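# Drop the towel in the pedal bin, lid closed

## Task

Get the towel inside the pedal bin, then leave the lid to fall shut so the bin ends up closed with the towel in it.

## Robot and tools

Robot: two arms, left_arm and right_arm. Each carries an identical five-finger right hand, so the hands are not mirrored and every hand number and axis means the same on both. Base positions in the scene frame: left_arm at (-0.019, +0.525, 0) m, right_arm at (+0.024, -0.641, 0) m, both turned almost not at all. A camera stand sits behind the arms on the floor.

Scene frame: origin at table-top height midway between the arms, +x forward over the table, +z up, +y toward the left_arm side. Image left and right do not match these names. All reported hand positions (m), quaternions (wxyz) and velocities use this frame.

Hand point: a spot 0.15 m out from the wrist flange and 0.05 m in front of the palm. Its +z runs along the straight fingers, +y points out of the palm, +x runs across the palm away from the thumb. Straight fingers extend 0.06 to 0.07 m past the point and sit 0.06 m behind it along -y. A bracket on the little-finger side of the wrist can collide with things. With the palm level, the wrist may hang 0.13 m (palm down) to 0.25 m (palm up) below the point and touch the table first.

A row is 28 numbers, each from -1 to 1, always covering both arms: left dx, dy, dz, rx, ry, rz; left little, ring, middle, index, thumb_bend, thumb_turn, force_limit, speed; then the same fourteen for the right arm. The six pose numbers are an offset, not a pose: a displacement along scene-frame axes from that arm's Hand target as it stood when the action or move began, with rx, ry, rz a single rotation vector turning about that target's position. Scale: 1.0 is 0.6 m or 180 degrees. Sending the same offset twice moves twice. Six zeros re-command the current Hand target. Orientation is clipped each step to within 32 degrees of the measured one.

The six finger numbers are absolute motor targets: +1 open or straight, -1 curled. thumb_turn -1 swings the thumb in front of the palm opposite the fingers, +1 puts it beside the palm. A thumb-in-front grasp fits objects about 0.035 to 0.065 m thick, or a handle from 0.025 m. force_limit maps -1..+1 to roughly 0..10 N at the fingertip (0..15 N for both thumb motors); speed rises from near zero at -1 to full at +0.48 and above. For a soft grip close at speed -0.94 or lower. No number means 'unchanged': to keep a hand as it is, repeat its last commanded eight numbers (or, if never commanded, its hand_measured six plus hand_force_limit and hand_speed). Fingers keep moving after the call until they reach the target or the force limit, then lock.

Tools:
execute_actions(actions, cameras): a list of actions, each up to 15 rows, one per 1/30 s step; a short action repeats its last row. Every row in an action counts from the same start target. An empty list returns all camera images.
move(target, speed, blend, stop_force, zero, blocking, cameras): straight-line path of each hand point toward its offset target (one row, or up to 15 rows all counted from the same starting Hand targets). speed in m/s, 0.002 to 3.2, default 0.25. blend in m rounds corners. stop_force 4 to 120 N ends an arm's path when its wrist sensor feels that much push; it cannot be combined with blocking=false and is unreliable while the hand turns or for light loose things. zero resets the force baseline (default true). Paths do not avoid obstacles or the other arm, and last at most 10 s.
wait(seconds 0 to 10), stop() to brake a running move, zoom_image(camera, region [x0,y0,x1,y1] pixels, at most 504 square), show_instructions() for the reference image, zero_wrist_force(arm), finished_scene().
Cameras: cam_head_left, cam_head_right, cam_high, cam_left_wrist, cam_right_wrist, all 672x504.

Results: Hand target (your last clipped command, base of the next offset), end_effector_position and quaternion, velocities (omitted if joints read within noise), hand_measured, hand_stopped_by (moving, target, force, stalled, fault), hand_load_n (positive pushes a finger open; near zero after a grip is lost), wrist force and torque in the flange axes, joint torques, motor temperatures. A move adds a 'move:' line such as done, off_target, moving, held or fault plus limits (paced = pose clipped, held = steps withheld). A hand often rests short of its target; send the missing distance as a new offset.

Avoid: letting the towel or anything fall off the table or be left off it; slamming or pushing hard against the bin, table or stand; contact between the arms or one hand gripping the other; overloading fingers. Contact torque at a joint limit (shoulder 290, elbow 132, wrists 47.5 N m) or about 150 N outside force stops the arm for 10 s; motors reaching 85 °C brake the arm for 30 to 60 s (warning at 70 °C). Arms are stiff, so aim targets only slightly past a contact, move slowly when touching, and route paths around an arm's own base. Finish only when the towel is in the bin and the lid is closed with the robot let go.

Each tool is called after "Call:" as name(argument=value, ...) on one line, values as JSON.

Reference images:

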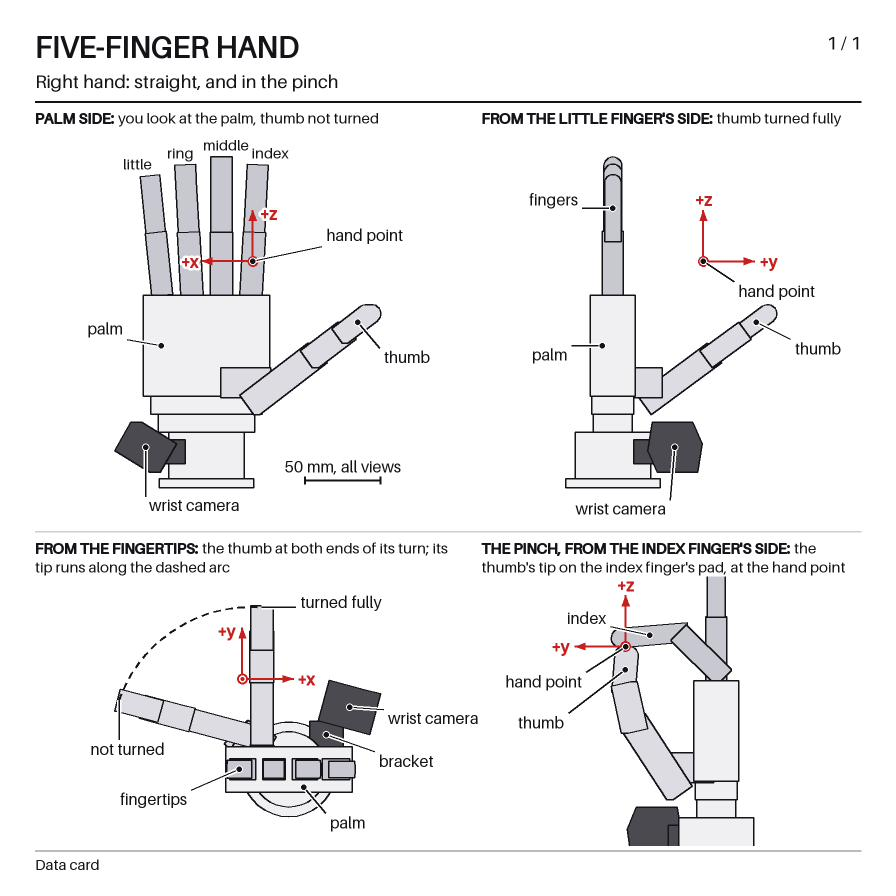

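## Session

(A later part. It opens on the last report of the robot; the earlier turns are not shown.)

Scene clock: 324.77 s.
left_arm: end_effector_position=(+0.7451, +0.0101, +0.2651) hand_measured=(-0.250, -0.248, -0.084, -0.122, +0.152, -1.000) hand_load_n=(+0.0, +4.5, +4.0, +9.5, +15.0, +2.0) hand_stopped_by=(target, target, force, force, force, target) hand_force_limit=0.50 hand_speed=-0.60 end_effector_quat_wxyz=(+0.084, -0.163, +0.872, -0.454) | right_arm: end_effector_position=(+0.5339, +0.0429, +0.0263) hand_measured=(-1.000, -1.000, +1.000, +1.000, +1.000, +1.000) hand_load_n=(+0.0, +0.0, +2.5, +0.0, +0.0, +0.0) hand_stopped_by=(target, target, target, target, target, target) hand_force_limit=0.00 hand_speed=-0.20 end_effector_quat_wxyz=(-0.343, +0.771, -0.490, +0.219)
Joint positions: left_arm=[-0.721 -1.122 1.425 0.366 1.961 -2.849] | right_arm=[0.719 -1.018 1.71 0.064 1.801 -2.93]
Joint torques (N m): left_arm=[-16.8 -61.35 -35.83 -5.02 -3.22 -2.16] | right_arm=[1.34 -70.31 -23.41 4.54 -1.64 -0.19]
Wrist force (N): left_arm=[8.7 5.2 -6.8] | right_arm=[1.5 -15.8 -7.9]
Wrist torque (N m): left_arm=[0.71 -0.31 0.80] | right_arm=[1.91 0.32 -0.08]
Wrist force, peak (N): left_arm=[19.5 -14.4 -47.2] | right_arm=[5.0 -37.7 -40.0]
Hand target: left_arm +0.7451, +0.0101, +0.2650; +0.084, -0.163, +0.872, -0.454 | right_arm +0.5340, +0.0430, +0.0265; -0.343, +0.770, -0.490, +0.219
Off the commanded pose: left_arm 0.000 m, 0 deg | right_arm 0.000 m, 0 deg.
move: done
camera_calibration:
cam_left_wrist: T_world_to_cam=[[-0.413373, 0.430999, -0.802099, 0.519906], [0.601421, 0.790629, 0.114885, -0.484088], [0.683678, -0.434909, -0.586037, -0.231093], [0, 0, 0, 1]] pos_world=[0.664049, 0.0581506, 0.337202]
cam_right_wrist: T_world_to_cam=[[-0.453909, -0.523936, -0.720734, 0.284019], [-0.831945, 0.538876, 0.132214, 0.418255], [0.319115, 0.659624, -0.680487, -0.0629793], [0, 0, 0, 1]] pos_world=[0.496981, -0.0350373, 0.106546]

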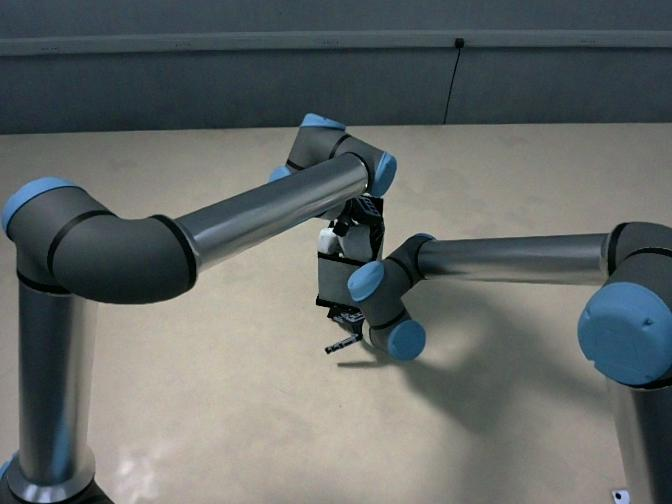

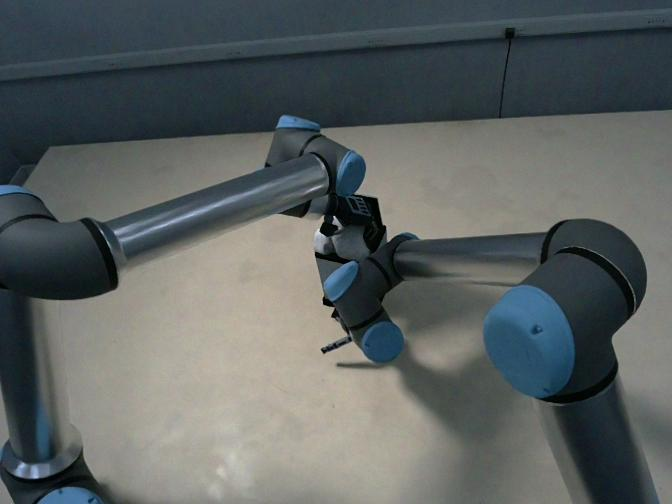

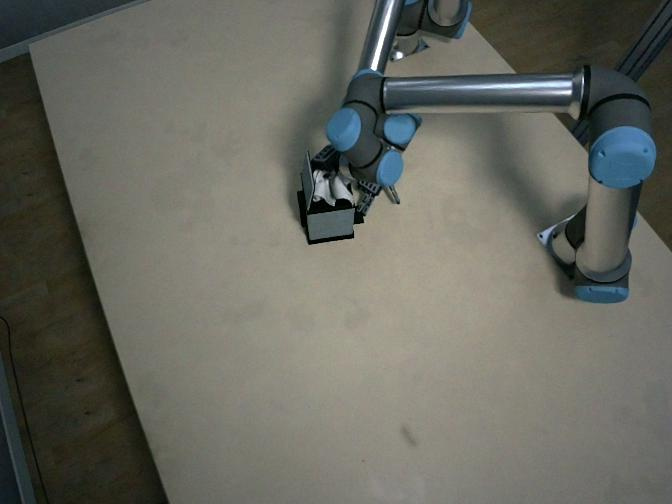

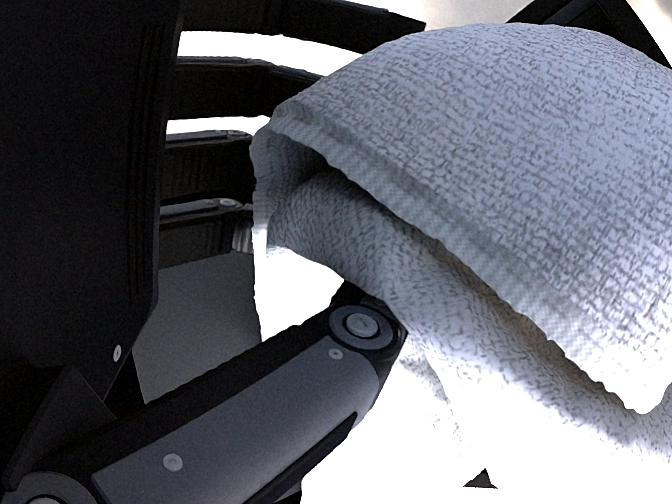

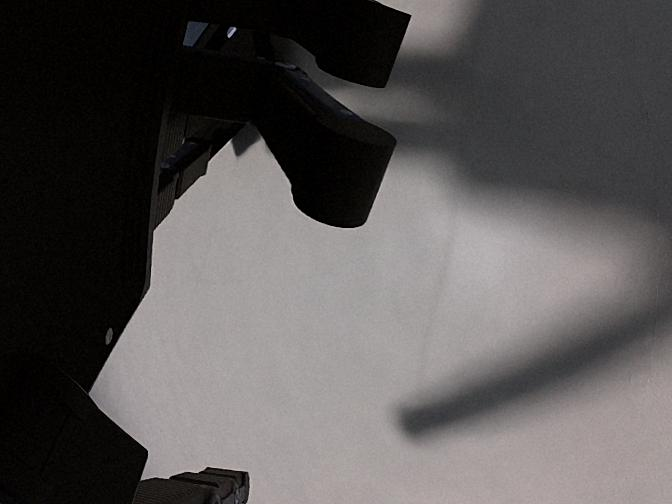

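Call:
move(target=[-0.025, 0.01, 0.0, 0,0,0, -0.25, -0.25, -0.25, -0.25, 0.0, -1, 0.5, -0.6, 0, 0, 0, 0, 0, 0, -1, -1, 1, 1, 1, 1, 0, -0.2], speed=0.05, cameras=["cam_head_left", "cam_head_right", "cam_high", "cam_left_wrist"])

Call:
zoom_image(camera="cam_head_right", region=[290, 170, 430, 300])

Call:
zoom_image(camera="cam_high", region=[280, 130, 400, 260])

Scene clock: 331.83 s.
left_arm: end_effector_position=(+0.7301, +0.0161, +0.2650) hand_measured=(-0.250, -0.248, -0.084, -0.122, +0.152, -1.000) hand_load_n=(+0.0, +4.5, +4.0, +9.0, +15.0, +2.0) hand_stopped_by=(target, target, force, force, force, target) hand_force_limit=0.50 hand_speed=-0.60 end_effector_quat_wxyz=(+0.084, -0.163, +0.872, -0.454) | right_arm: end_effector_position=(+0.5340, +0.0430, +0.0265) hand_measured=(-1.000, -1.000, +1.000, +1.000, +1.000, +1.000) hand_load_n=(+0.0, +0.0, +2.0, +0.0, +0.0, -0.5) hand_stopped_by=(target, target, target, target, target, target) hand_force_limit=0.00 hand_speed=-0.20 end_effector_quat_wxyz=(-0.343, +0.770, -0.490, +0.219)
Joint positions: left_arm=[-0.728 -1.148 1.464 0.352 1.956 -2.854] | right_arm=[0.719 -1.018 1.71 0.064 1.801 -2.93]
Joint torques (N m): left_arm=[-15.38 -88.15 -32.86 -2.73 -1.99 -2.6] | right_arm=[11.48 -76.19 -26.09 3.5 0.81 -0.48]
Wrist force (N): left_arm=[0.6 0.5 0.3] | right_arm=[-1.4 -11.7 -4.6]
Wrist torque (N m): left_arm=[0.04 -0.13 0.26] | right_arm=[1.48 0.09 -0.15]
Wrist force, peak (N): left_arm=[8.7 5.0 -6.6] | right_arm=[1.5 -15.9 -7.7]
Hand target: left_arm +0.7301, +0.0161, +0.2650; +0.084, -0.163, +0.872, -0.454 | right_arm +0.5340, +0.0430, +0.0265; -0.343, +0.770, -0.490, +0.219
Off the commanded pose: left_arm 0.000 m, 0 deg | right_arm 0.000 m, 0 deg.
move: done
camera_calibration:
cam_left_wrist: T_world_to_cam=[[-0.413373, 0.430999, -0.802099, 0.511082], [0.601421, 0.790629, 0.114885, -0.47972], [0.683678, -0.434909, -0.586037, -0.21833], [0, 0, 0, 1]] pos_world=[0.649049, 0.0640506, 0.337102]
Images, in order (width x height): cam_head_left 672x504, cam_head_right 672x504, cam_high 672x504, cam_left_wrist 672x504.

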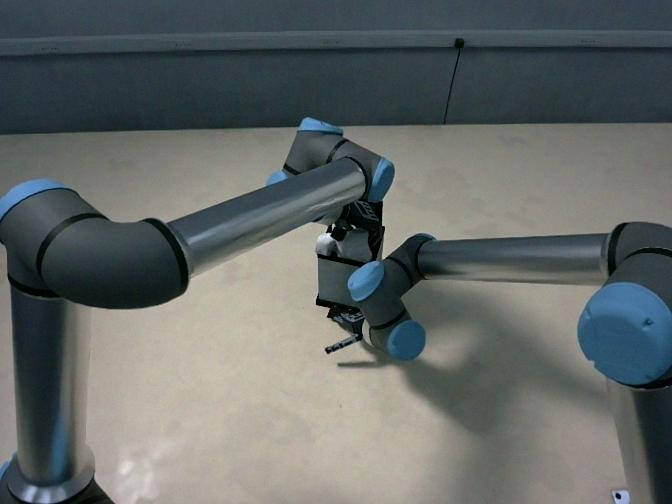

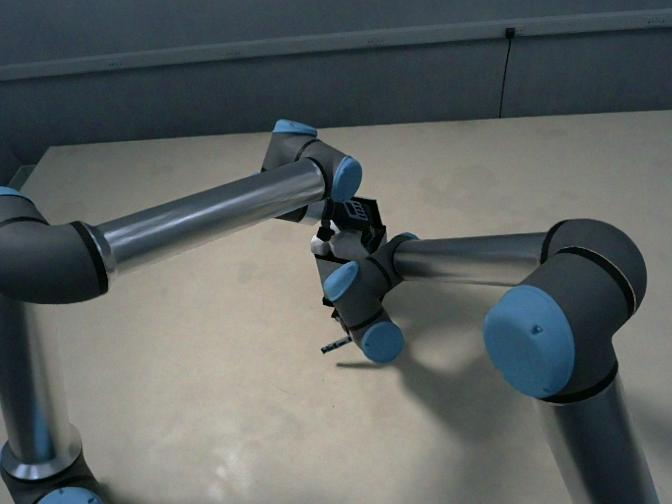

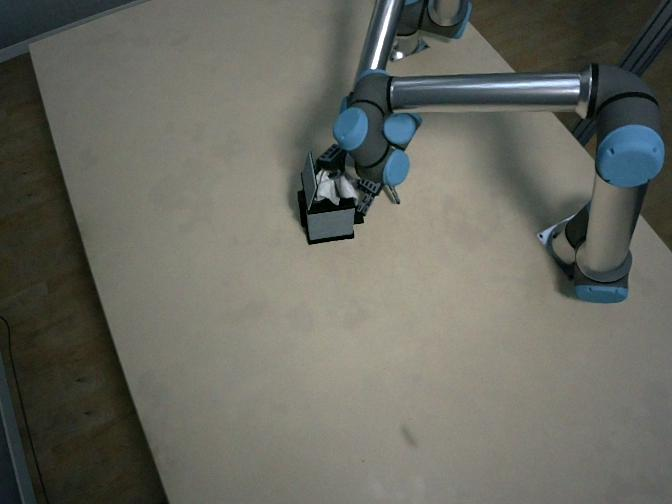

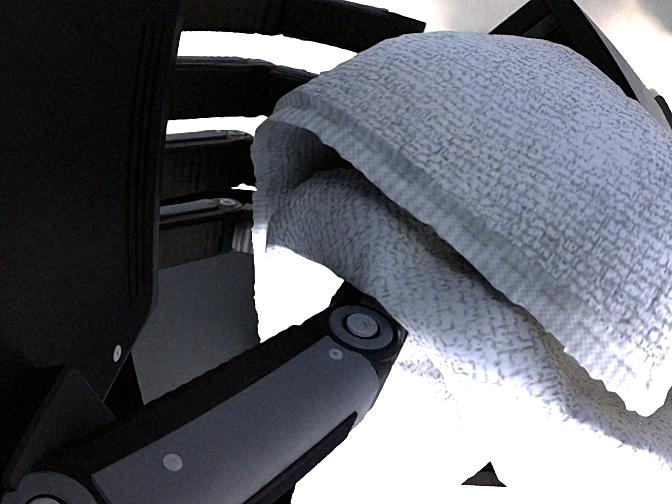

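Scaled by 3.600 from the camera's 672x504 image, which has a finer 960x720 frame.

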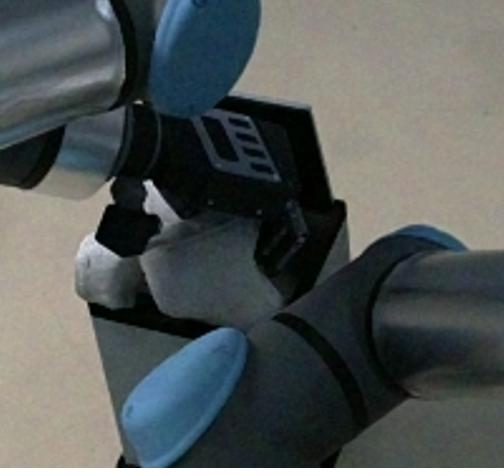

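Scaled by 3.877 from the camera's 672x504 image, which has a finer 960x720 frame.

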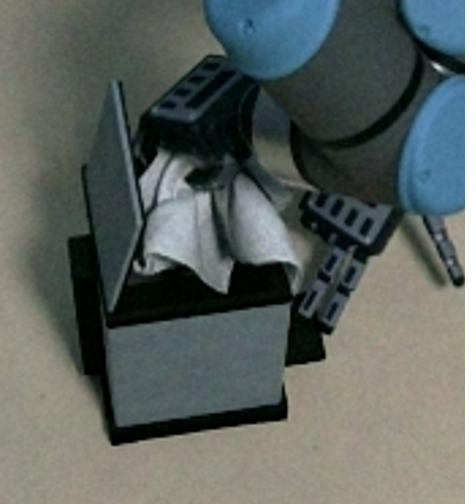

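Call:
move(target=[[-0.0092, -0.035, -0.015, 0,0,0, -0.25, -0.25, -0.25, -0.25, 0.0, -1, 0.5, -0.6, 0, 0, 0, 0, 0, 0, -1, -1, 1, 1, 1, 1, 0, -0.2],[-0.0092, -0.035, -0.015, 0,0,0, 0.2, 0.2, 0.2, 0.2, 0.7, -1, 0.5, -0.5, 0, 0, 0, 0, 0, 0, -1, -1, 1, 1, 1, 1, 0, -0.2]], speed=0.06, cameras=["cam_head_left", "cam_head_right", "cam_high", "cam_left_wrist"])

Call:
zoom_image(camera="cam_head_right", region=[290, 170, 430, 300])

Call:
zoom_image(camera="cam_high", region=[280, 130, 400, 260])

Scene clock: 343.80 s.
left_arm: end_effector_position=(+0.7246, -0.0049, +0.2560) hand_measured=(+0.200, +0.200, +0.200, +0.200, +0.700, -1.000) hand_load_n=(+0.0, +0.0, +0.0, +0.0, +0.0, +0.0) hand_stopped_by=(target, target, target, target, target, target) hand_force_limit=0.50 hand_speed=-0.50 end_effector_quat_wxyz=(+0.084, -0.163, +0.872, -0.454) | right_arm: end_effector_position=(+0.5340, +0.0430, +0.0265) hand_measured=(-1.000, -1.000, +1.000, +1.000, +1.000, +1.000) hand_load_n=(+0.0, +0.0, +2.0, +0.0, +0.0, +0.0) hand_stopped_by=(target, target, target, target, target, target) hand_force_limit=0.00 hand_speed=-0.20 end_effector_quat_wxyz=(-0.343, +0.770, -0.490, +0.219)
Joint positions: left_arm=[-0.755 -1.136 1.462 0.335 1.935 -2.872] | right_arm=[0.719 -1.018 1.71 0.064 1.801 -2.93]
Joint torques (N m): left_arm=[-17.89 -60.56 -50.62 -0.94 -1.79 -2.68] | right_arm=[12.48 -75.44 -26.2 3.84 0.71 -0.5]
Wrist force (N): left_arm=[0.2 0.7 0.0] | right_arm=[-1.1 -11.9 -4.6]
Wrist torque (N m): left_arm=[0.11 -0.03 0.23] | right_arm=[1.53 0.09 -0.13]
Wrist force, peak (N): left_arm=[0.5 0.8 0.7] | right_arm=[-1.0 -12.7 -4.6]
Hand target: left_arm +0.7245, -0.0049, +0.2560; +0.084, -0.163, +0.872, -0.454 | right_arm +0.5340, +0.0430, +0.0265; -0.343, +0.770, -0.490, +0.219
Off the commanded pose: left_arm 0.000 m, 0 deg | right_arm 0.000 m, 0 deg.
move: done
camera_calibration:
cam_left_wrist: T_world_to_cam=[[-0.413344, 0.43098, -0.802124, 0.51059], [0.601475, 0.790595, 0.114838, -0.458733], [0.683648, -0.43499, -0.586011, -0.228895], [0, 0, 0, 1]] pos_world=[0.643449, 0.0430508, 0.328101]
Images, in order (width x height): cam_head_left 672x504, cam_head_right 672x504, cam_high 672x504, cam_left_wrist 672x504.

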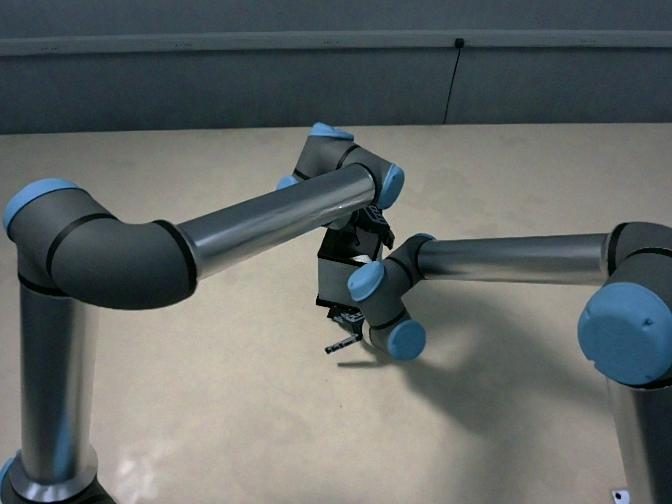

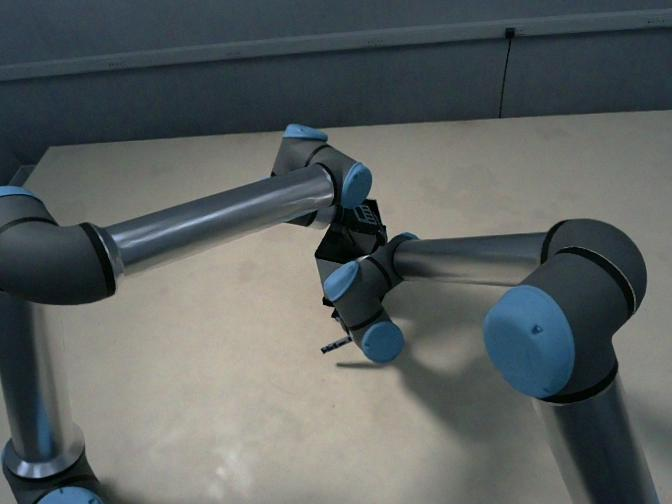

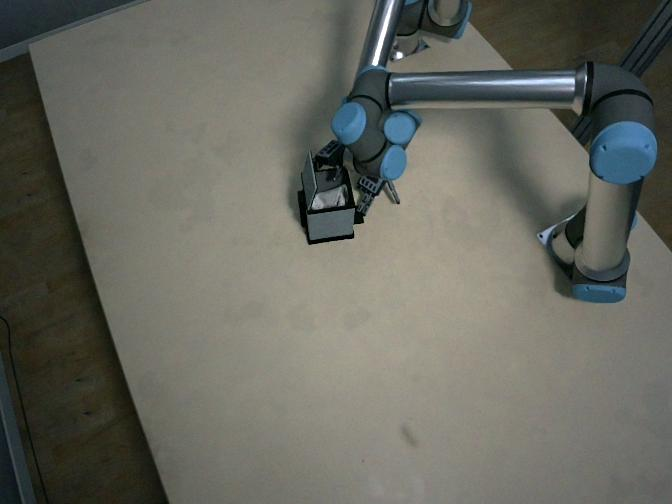

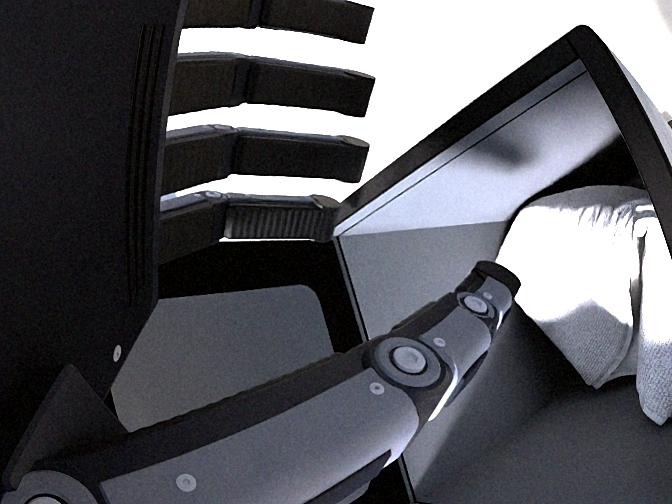

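Scaled by 3.600 from the camera's 672x504 image, which has a finer 960x720 frame.

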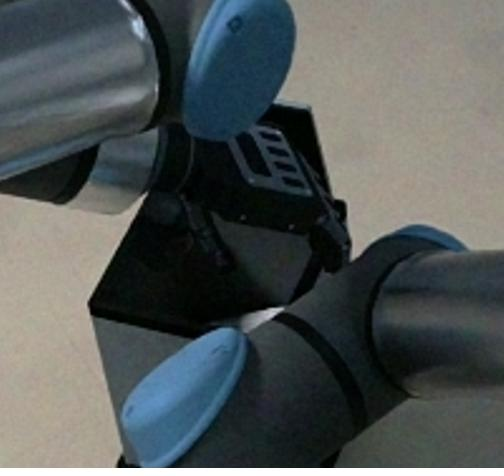

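Scaled by 3.877 from the camera's 672x504 image, which has a finer 960x720 frame.

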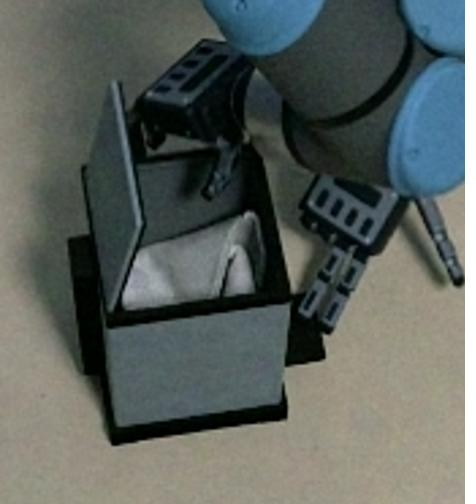

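Call:
move(target=[[0, 0, 0.25, 0,0,0, 0.2, 0.2, 0.2, 0.2, 0.7, -1, 0.5, -0.5, 0, 0, 0, 0, 0, 0, -1, -1, 1, 1, 1, 1, 0, -0.2],[0.05, 0.4, 0.4, 0,0,0, 0.2, 0.2, 0.2, 0.2, 0.7, -1, 0.5, -0.5, 0, 0, 0, 0, 0, 0, -1, -1, 1, 1, 1, 1, 0, -0.2]], speed=[0.15, 0.3], blend=[0.05, 0], cameras=["cam_head_left", "cam_head_right", "cam_high", "cam_left_wrist"])

Call:
zoom_image(camera="cam_head_left", region=[290, 180, 430, 320])

Call:
zoom_image(camera="cam_high", region=[280, 130, 400, 260])

Scene clock: 351.47 s.
left_arm: end_effector_position=(+0.7545, +0.2350, +0.4960) hand_measured=(+0.200, +0.200, +0.200, +0.200, +0.700, -1.000) hand_load_n=(+0.0, +0.0, +0.0, +0.0, +0.0, +0.0) hand_stopped_by=(target, target, target, target, target, target) hand_force_limit=0.50 hand_speed=-0.50 end_effector_quat_wxyz=(+0.084, -0.163, +0.872, -0.454) | right_arm: end_effector_position=(+0.5340, +0.0430, +0.0265) hand_measured=(-1.000, -1.000, +1.000, +1.000, +1.000, +1.000) hand_load_n=(+0.5, +0.0, +2.5, +0.0, +0.0, +0.0) hand_stopped_by=(target, target, target, target, target, target) hand_force_limit=0.00 hand_speed=-0.20 end_effector_quat_wxyz=(-0.343, +0.770, -0.490, +0.219)
Joint positions: left_arm=[-0.445 -1.271 1.239 0.801 2.17 -2.643] | right_arm=[0.719 -1.018 1.71 0.064 1.801 -2.93]
Joint torques (N m): left_arm=[16.33 -50.16 -53.54 5.43 2.8 2.39] | right_arm=[12.49 -73.8 -26.29 4.26 1.28 0.09]
Wrist force (N): left_arm=[0.0 0.1 -0.1] | right_arm=[-1.0 -12.6 -4.9]
Wrist torque (N m): left_arm=[0.02 0.01 -0.03] | right_arm=[1.55 0.13 -0.14]
Wrist force, peak (N): left_arm=[-1.0 0.4 -2.1] | right_arm=[-0.9 -13.1 -4.6]
Hand target: left_arm +0.7545, +0.2351, +0.4960; +0.084, -0.163, +0.872, -0.454 | right_arm +0.5340, +0.0430, +0.0265; -0.343, +0.770, -0.490, +0.219
Off the commanded pose: left_arm 0.000 m, 0 deg | right_arm 0.000 m, 0 deg.
move: done
camera_calibration:
cam_left_wrist: T_world_to_cam=[[-0.41329, 0.430945, -0.802171, 0.612108], [0.601467, 0.7906, 0.114844, -0.694002], [0.683688, -0.435016, -0.585946, -0.00446428], [0, 0, 0, 1]] pos_world=[0.673449, 0.282951, 0.568101]
Images, in order (width x height): cam_head_left 672x504, cam_head_right 672x504, cam_high 672x504, cam_left_wrist 672x504.

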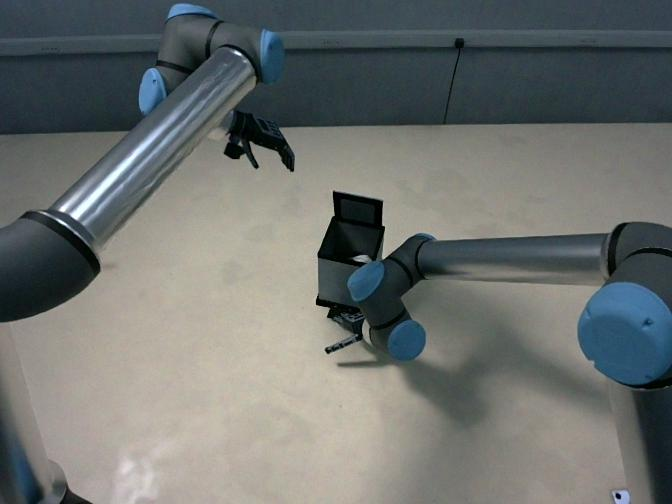

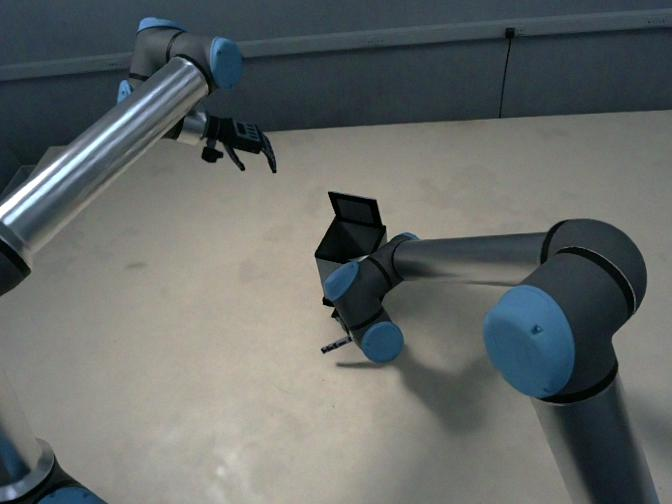

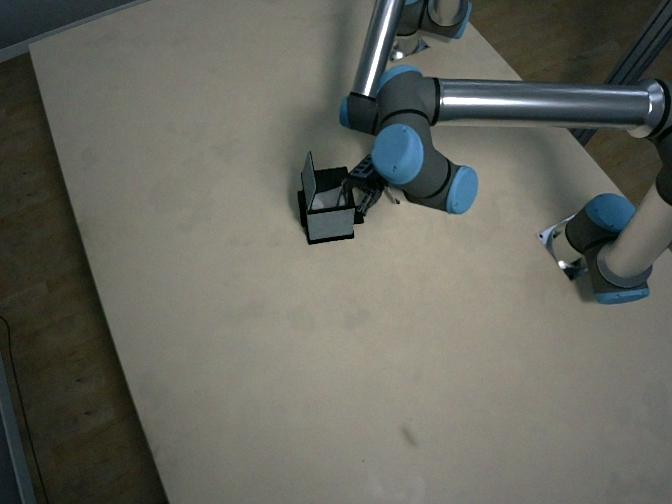

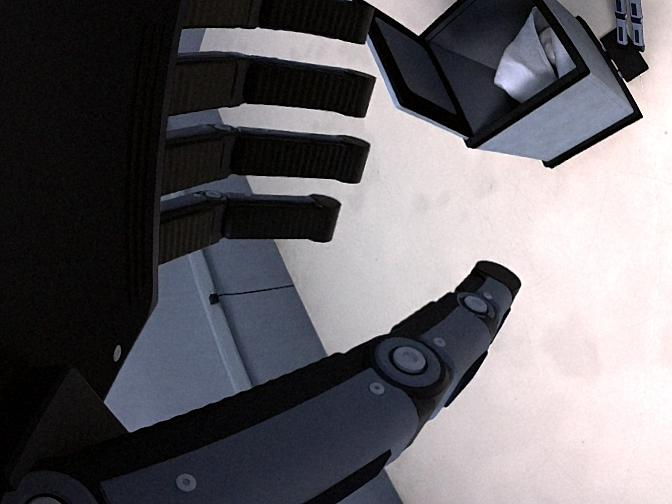

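Scaled by 3.600 from the camera's 672x504 image, which has a finer 960x720 frame.

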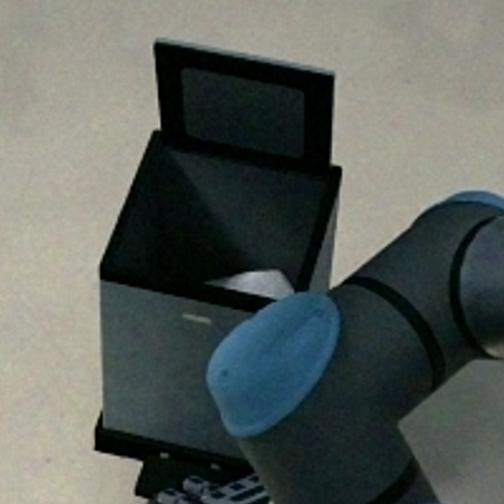

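Scaled by 3.877 from the camera's 672x504 image, which has a finer 960x720 frame.

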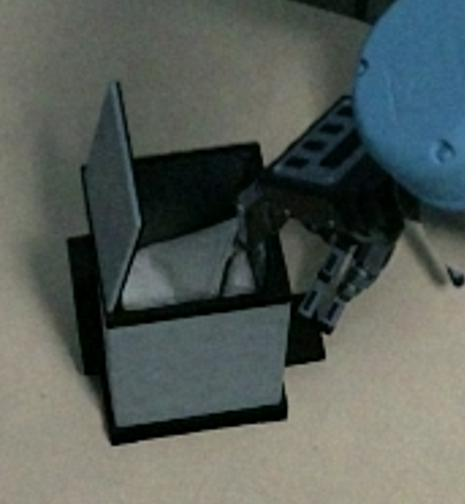

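Call:
move(target=[[0, 0, 0, 0,0,0, 0.2, 0.2, 0.2, 0.2, 0.7, -1, 0.5, -0.5, 0, 0, 0.05, 0, 0, 0, -1, -1, 1, 1, 1, 1, 0, -0.2],[0, 0, 0, 0,0,0, 0.2, 0.2, 0.2, 0.2, 0.7, -1, 0.5, -0.5, -0.12, -0.1, 0.15, 0, 0, 0, -1, -1, 1, 1, 1, 1, 0, -0.2]], speed=[0.03, 0.15], blend=[0.01, 0], cameras=["cam_head_left", "cam_head_right", "cam_high", "cam_left_wrist"])

Call:
zoom_image(camera="cam_head_left", region=[290, 180, 430, 320])

Call:
zoom_image(camera="cam_left_wrist", region=[360, 0, 672, 200])

Scene clock: 357.20 s.
left_arm: end_effector_position=(+0.7545, +0.2351, +0.4960) hand_measured=(+0.200, +0.200, +0.200, +0.200, +0.700, -1.000) hand_load_n=(+0.0, +0.0, +0.0, +0.0, +0.0, +0.0) hand_stopped_by=(target, target, target, target, target, target) hand_force_limit=0.50 hand_speed=-0.50 end_effector_quat_wxyz=(+0.084, -0.163, +0.872, -0.454) | right_arm: end_effector_position=(+0.4621, -0.0170, +0.1164) hand_measured=(-1.000, -1.000, +1.000, +1.000, +1.000, +1.000) hand_load_n=(+0.0, +0.0, +0.0, +0.0, +0.0, +0.0) hand_stopped_by=(target, target, target, target, target, target) hand_force_limit=0.00 hand_speed=-0.20 end_effector_quat_wxyz=(-0.343, +0.770, -0.490, +0.219)
Joint positions: left_arm=[-0.445 -1.271 1.239 0.801 2.17 -2.643] | right_arm=[0.728 -1.231 1.85 0.139 1.807 -2.924]
Joint torques (N m): left_arm=[14.97 -51.37 -55.1 5.41 2.7 2.16] | right_arm=[11.97 -76.49 -28.01 2.62 2.24 1.87]
Wrist force (N): left_arm=[0.3 0.3 -0.2] | right_arm=[-1.0 1.5 -0.4]
Wrist torque (N m): left_arm=[0.05 -0.02 -0.01] | right_arm=[0.36 0.17 -0.03]
Wrist force, peak (N): left_arm=[0.0 0.5 -0.6] | right_arm=[-0.9 -12.9 -4.8]
Hand target: left_arm +0.7545, +0.2351, +0.4960; +0.084, -0.163, +0.872, -0.454 | right_arm +0.4620, -0.0170, +0.1165; -0.343, +0.770, -0.490, +0.219
Off the commanded pose: left_arm 0.000 m, 0 deg | right_arm 0.000 m, 0 deg.
move: done
camera_calibration:
cam_left_wrist: T_world_to_cam=[[-0.413373, 0.430999, -0.802099, 0.612065], [0.601421, 0.790629, 0.114885, -0.694081], [0.683678, -0.434909, -0.586037, -0.00439245], [0, 0, 0, 1]] pos_world=[0.673449, 0.283051, 0.568102]
Images, in order (width x height): cam_head_left 672x504, cam_head_right 672x504, cam_high 672x504, cam_left_wrist 672x504.

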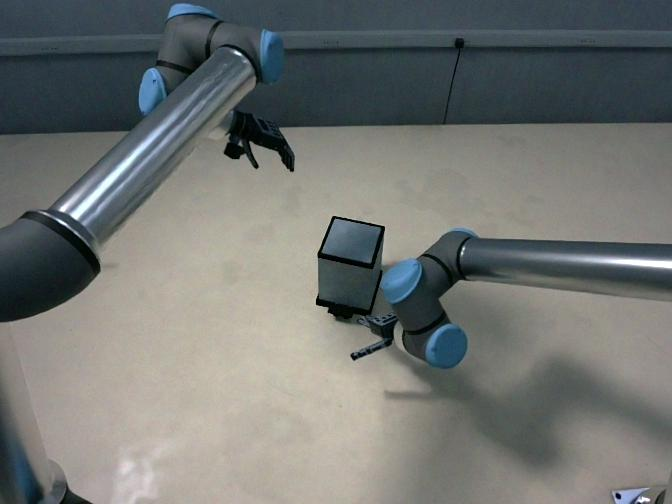

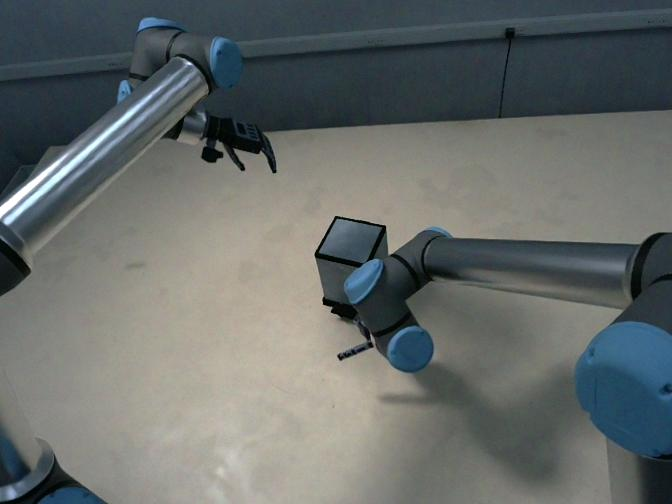

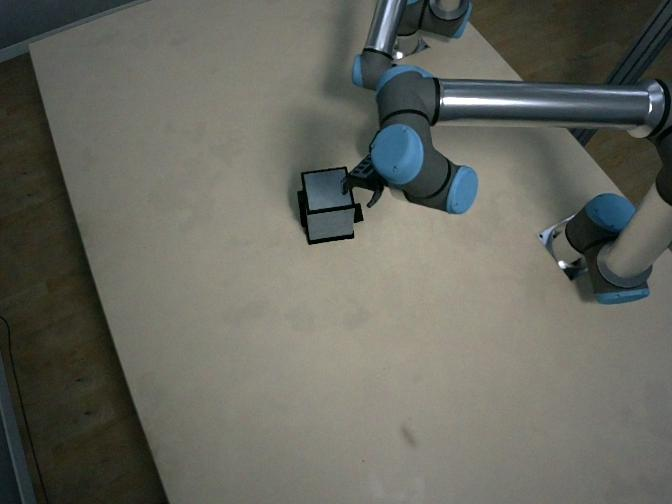

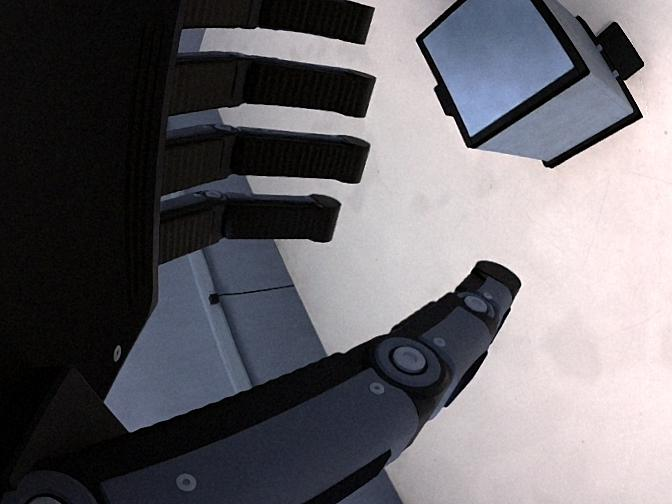

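Scaled by 3.600 from the camera's 672x504 image, which has a finer 960x720 frame.

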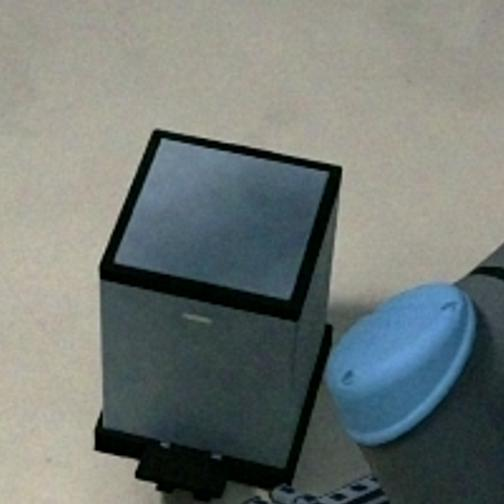

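Scaled by 1.615 from the camera's 672x504 image, which has a finer 960x720 frame.

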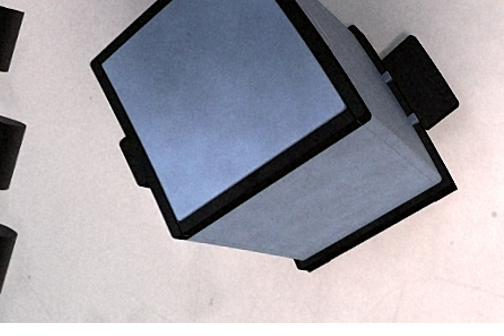

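Call:
finished_scene()

The scene is finished: the task was done.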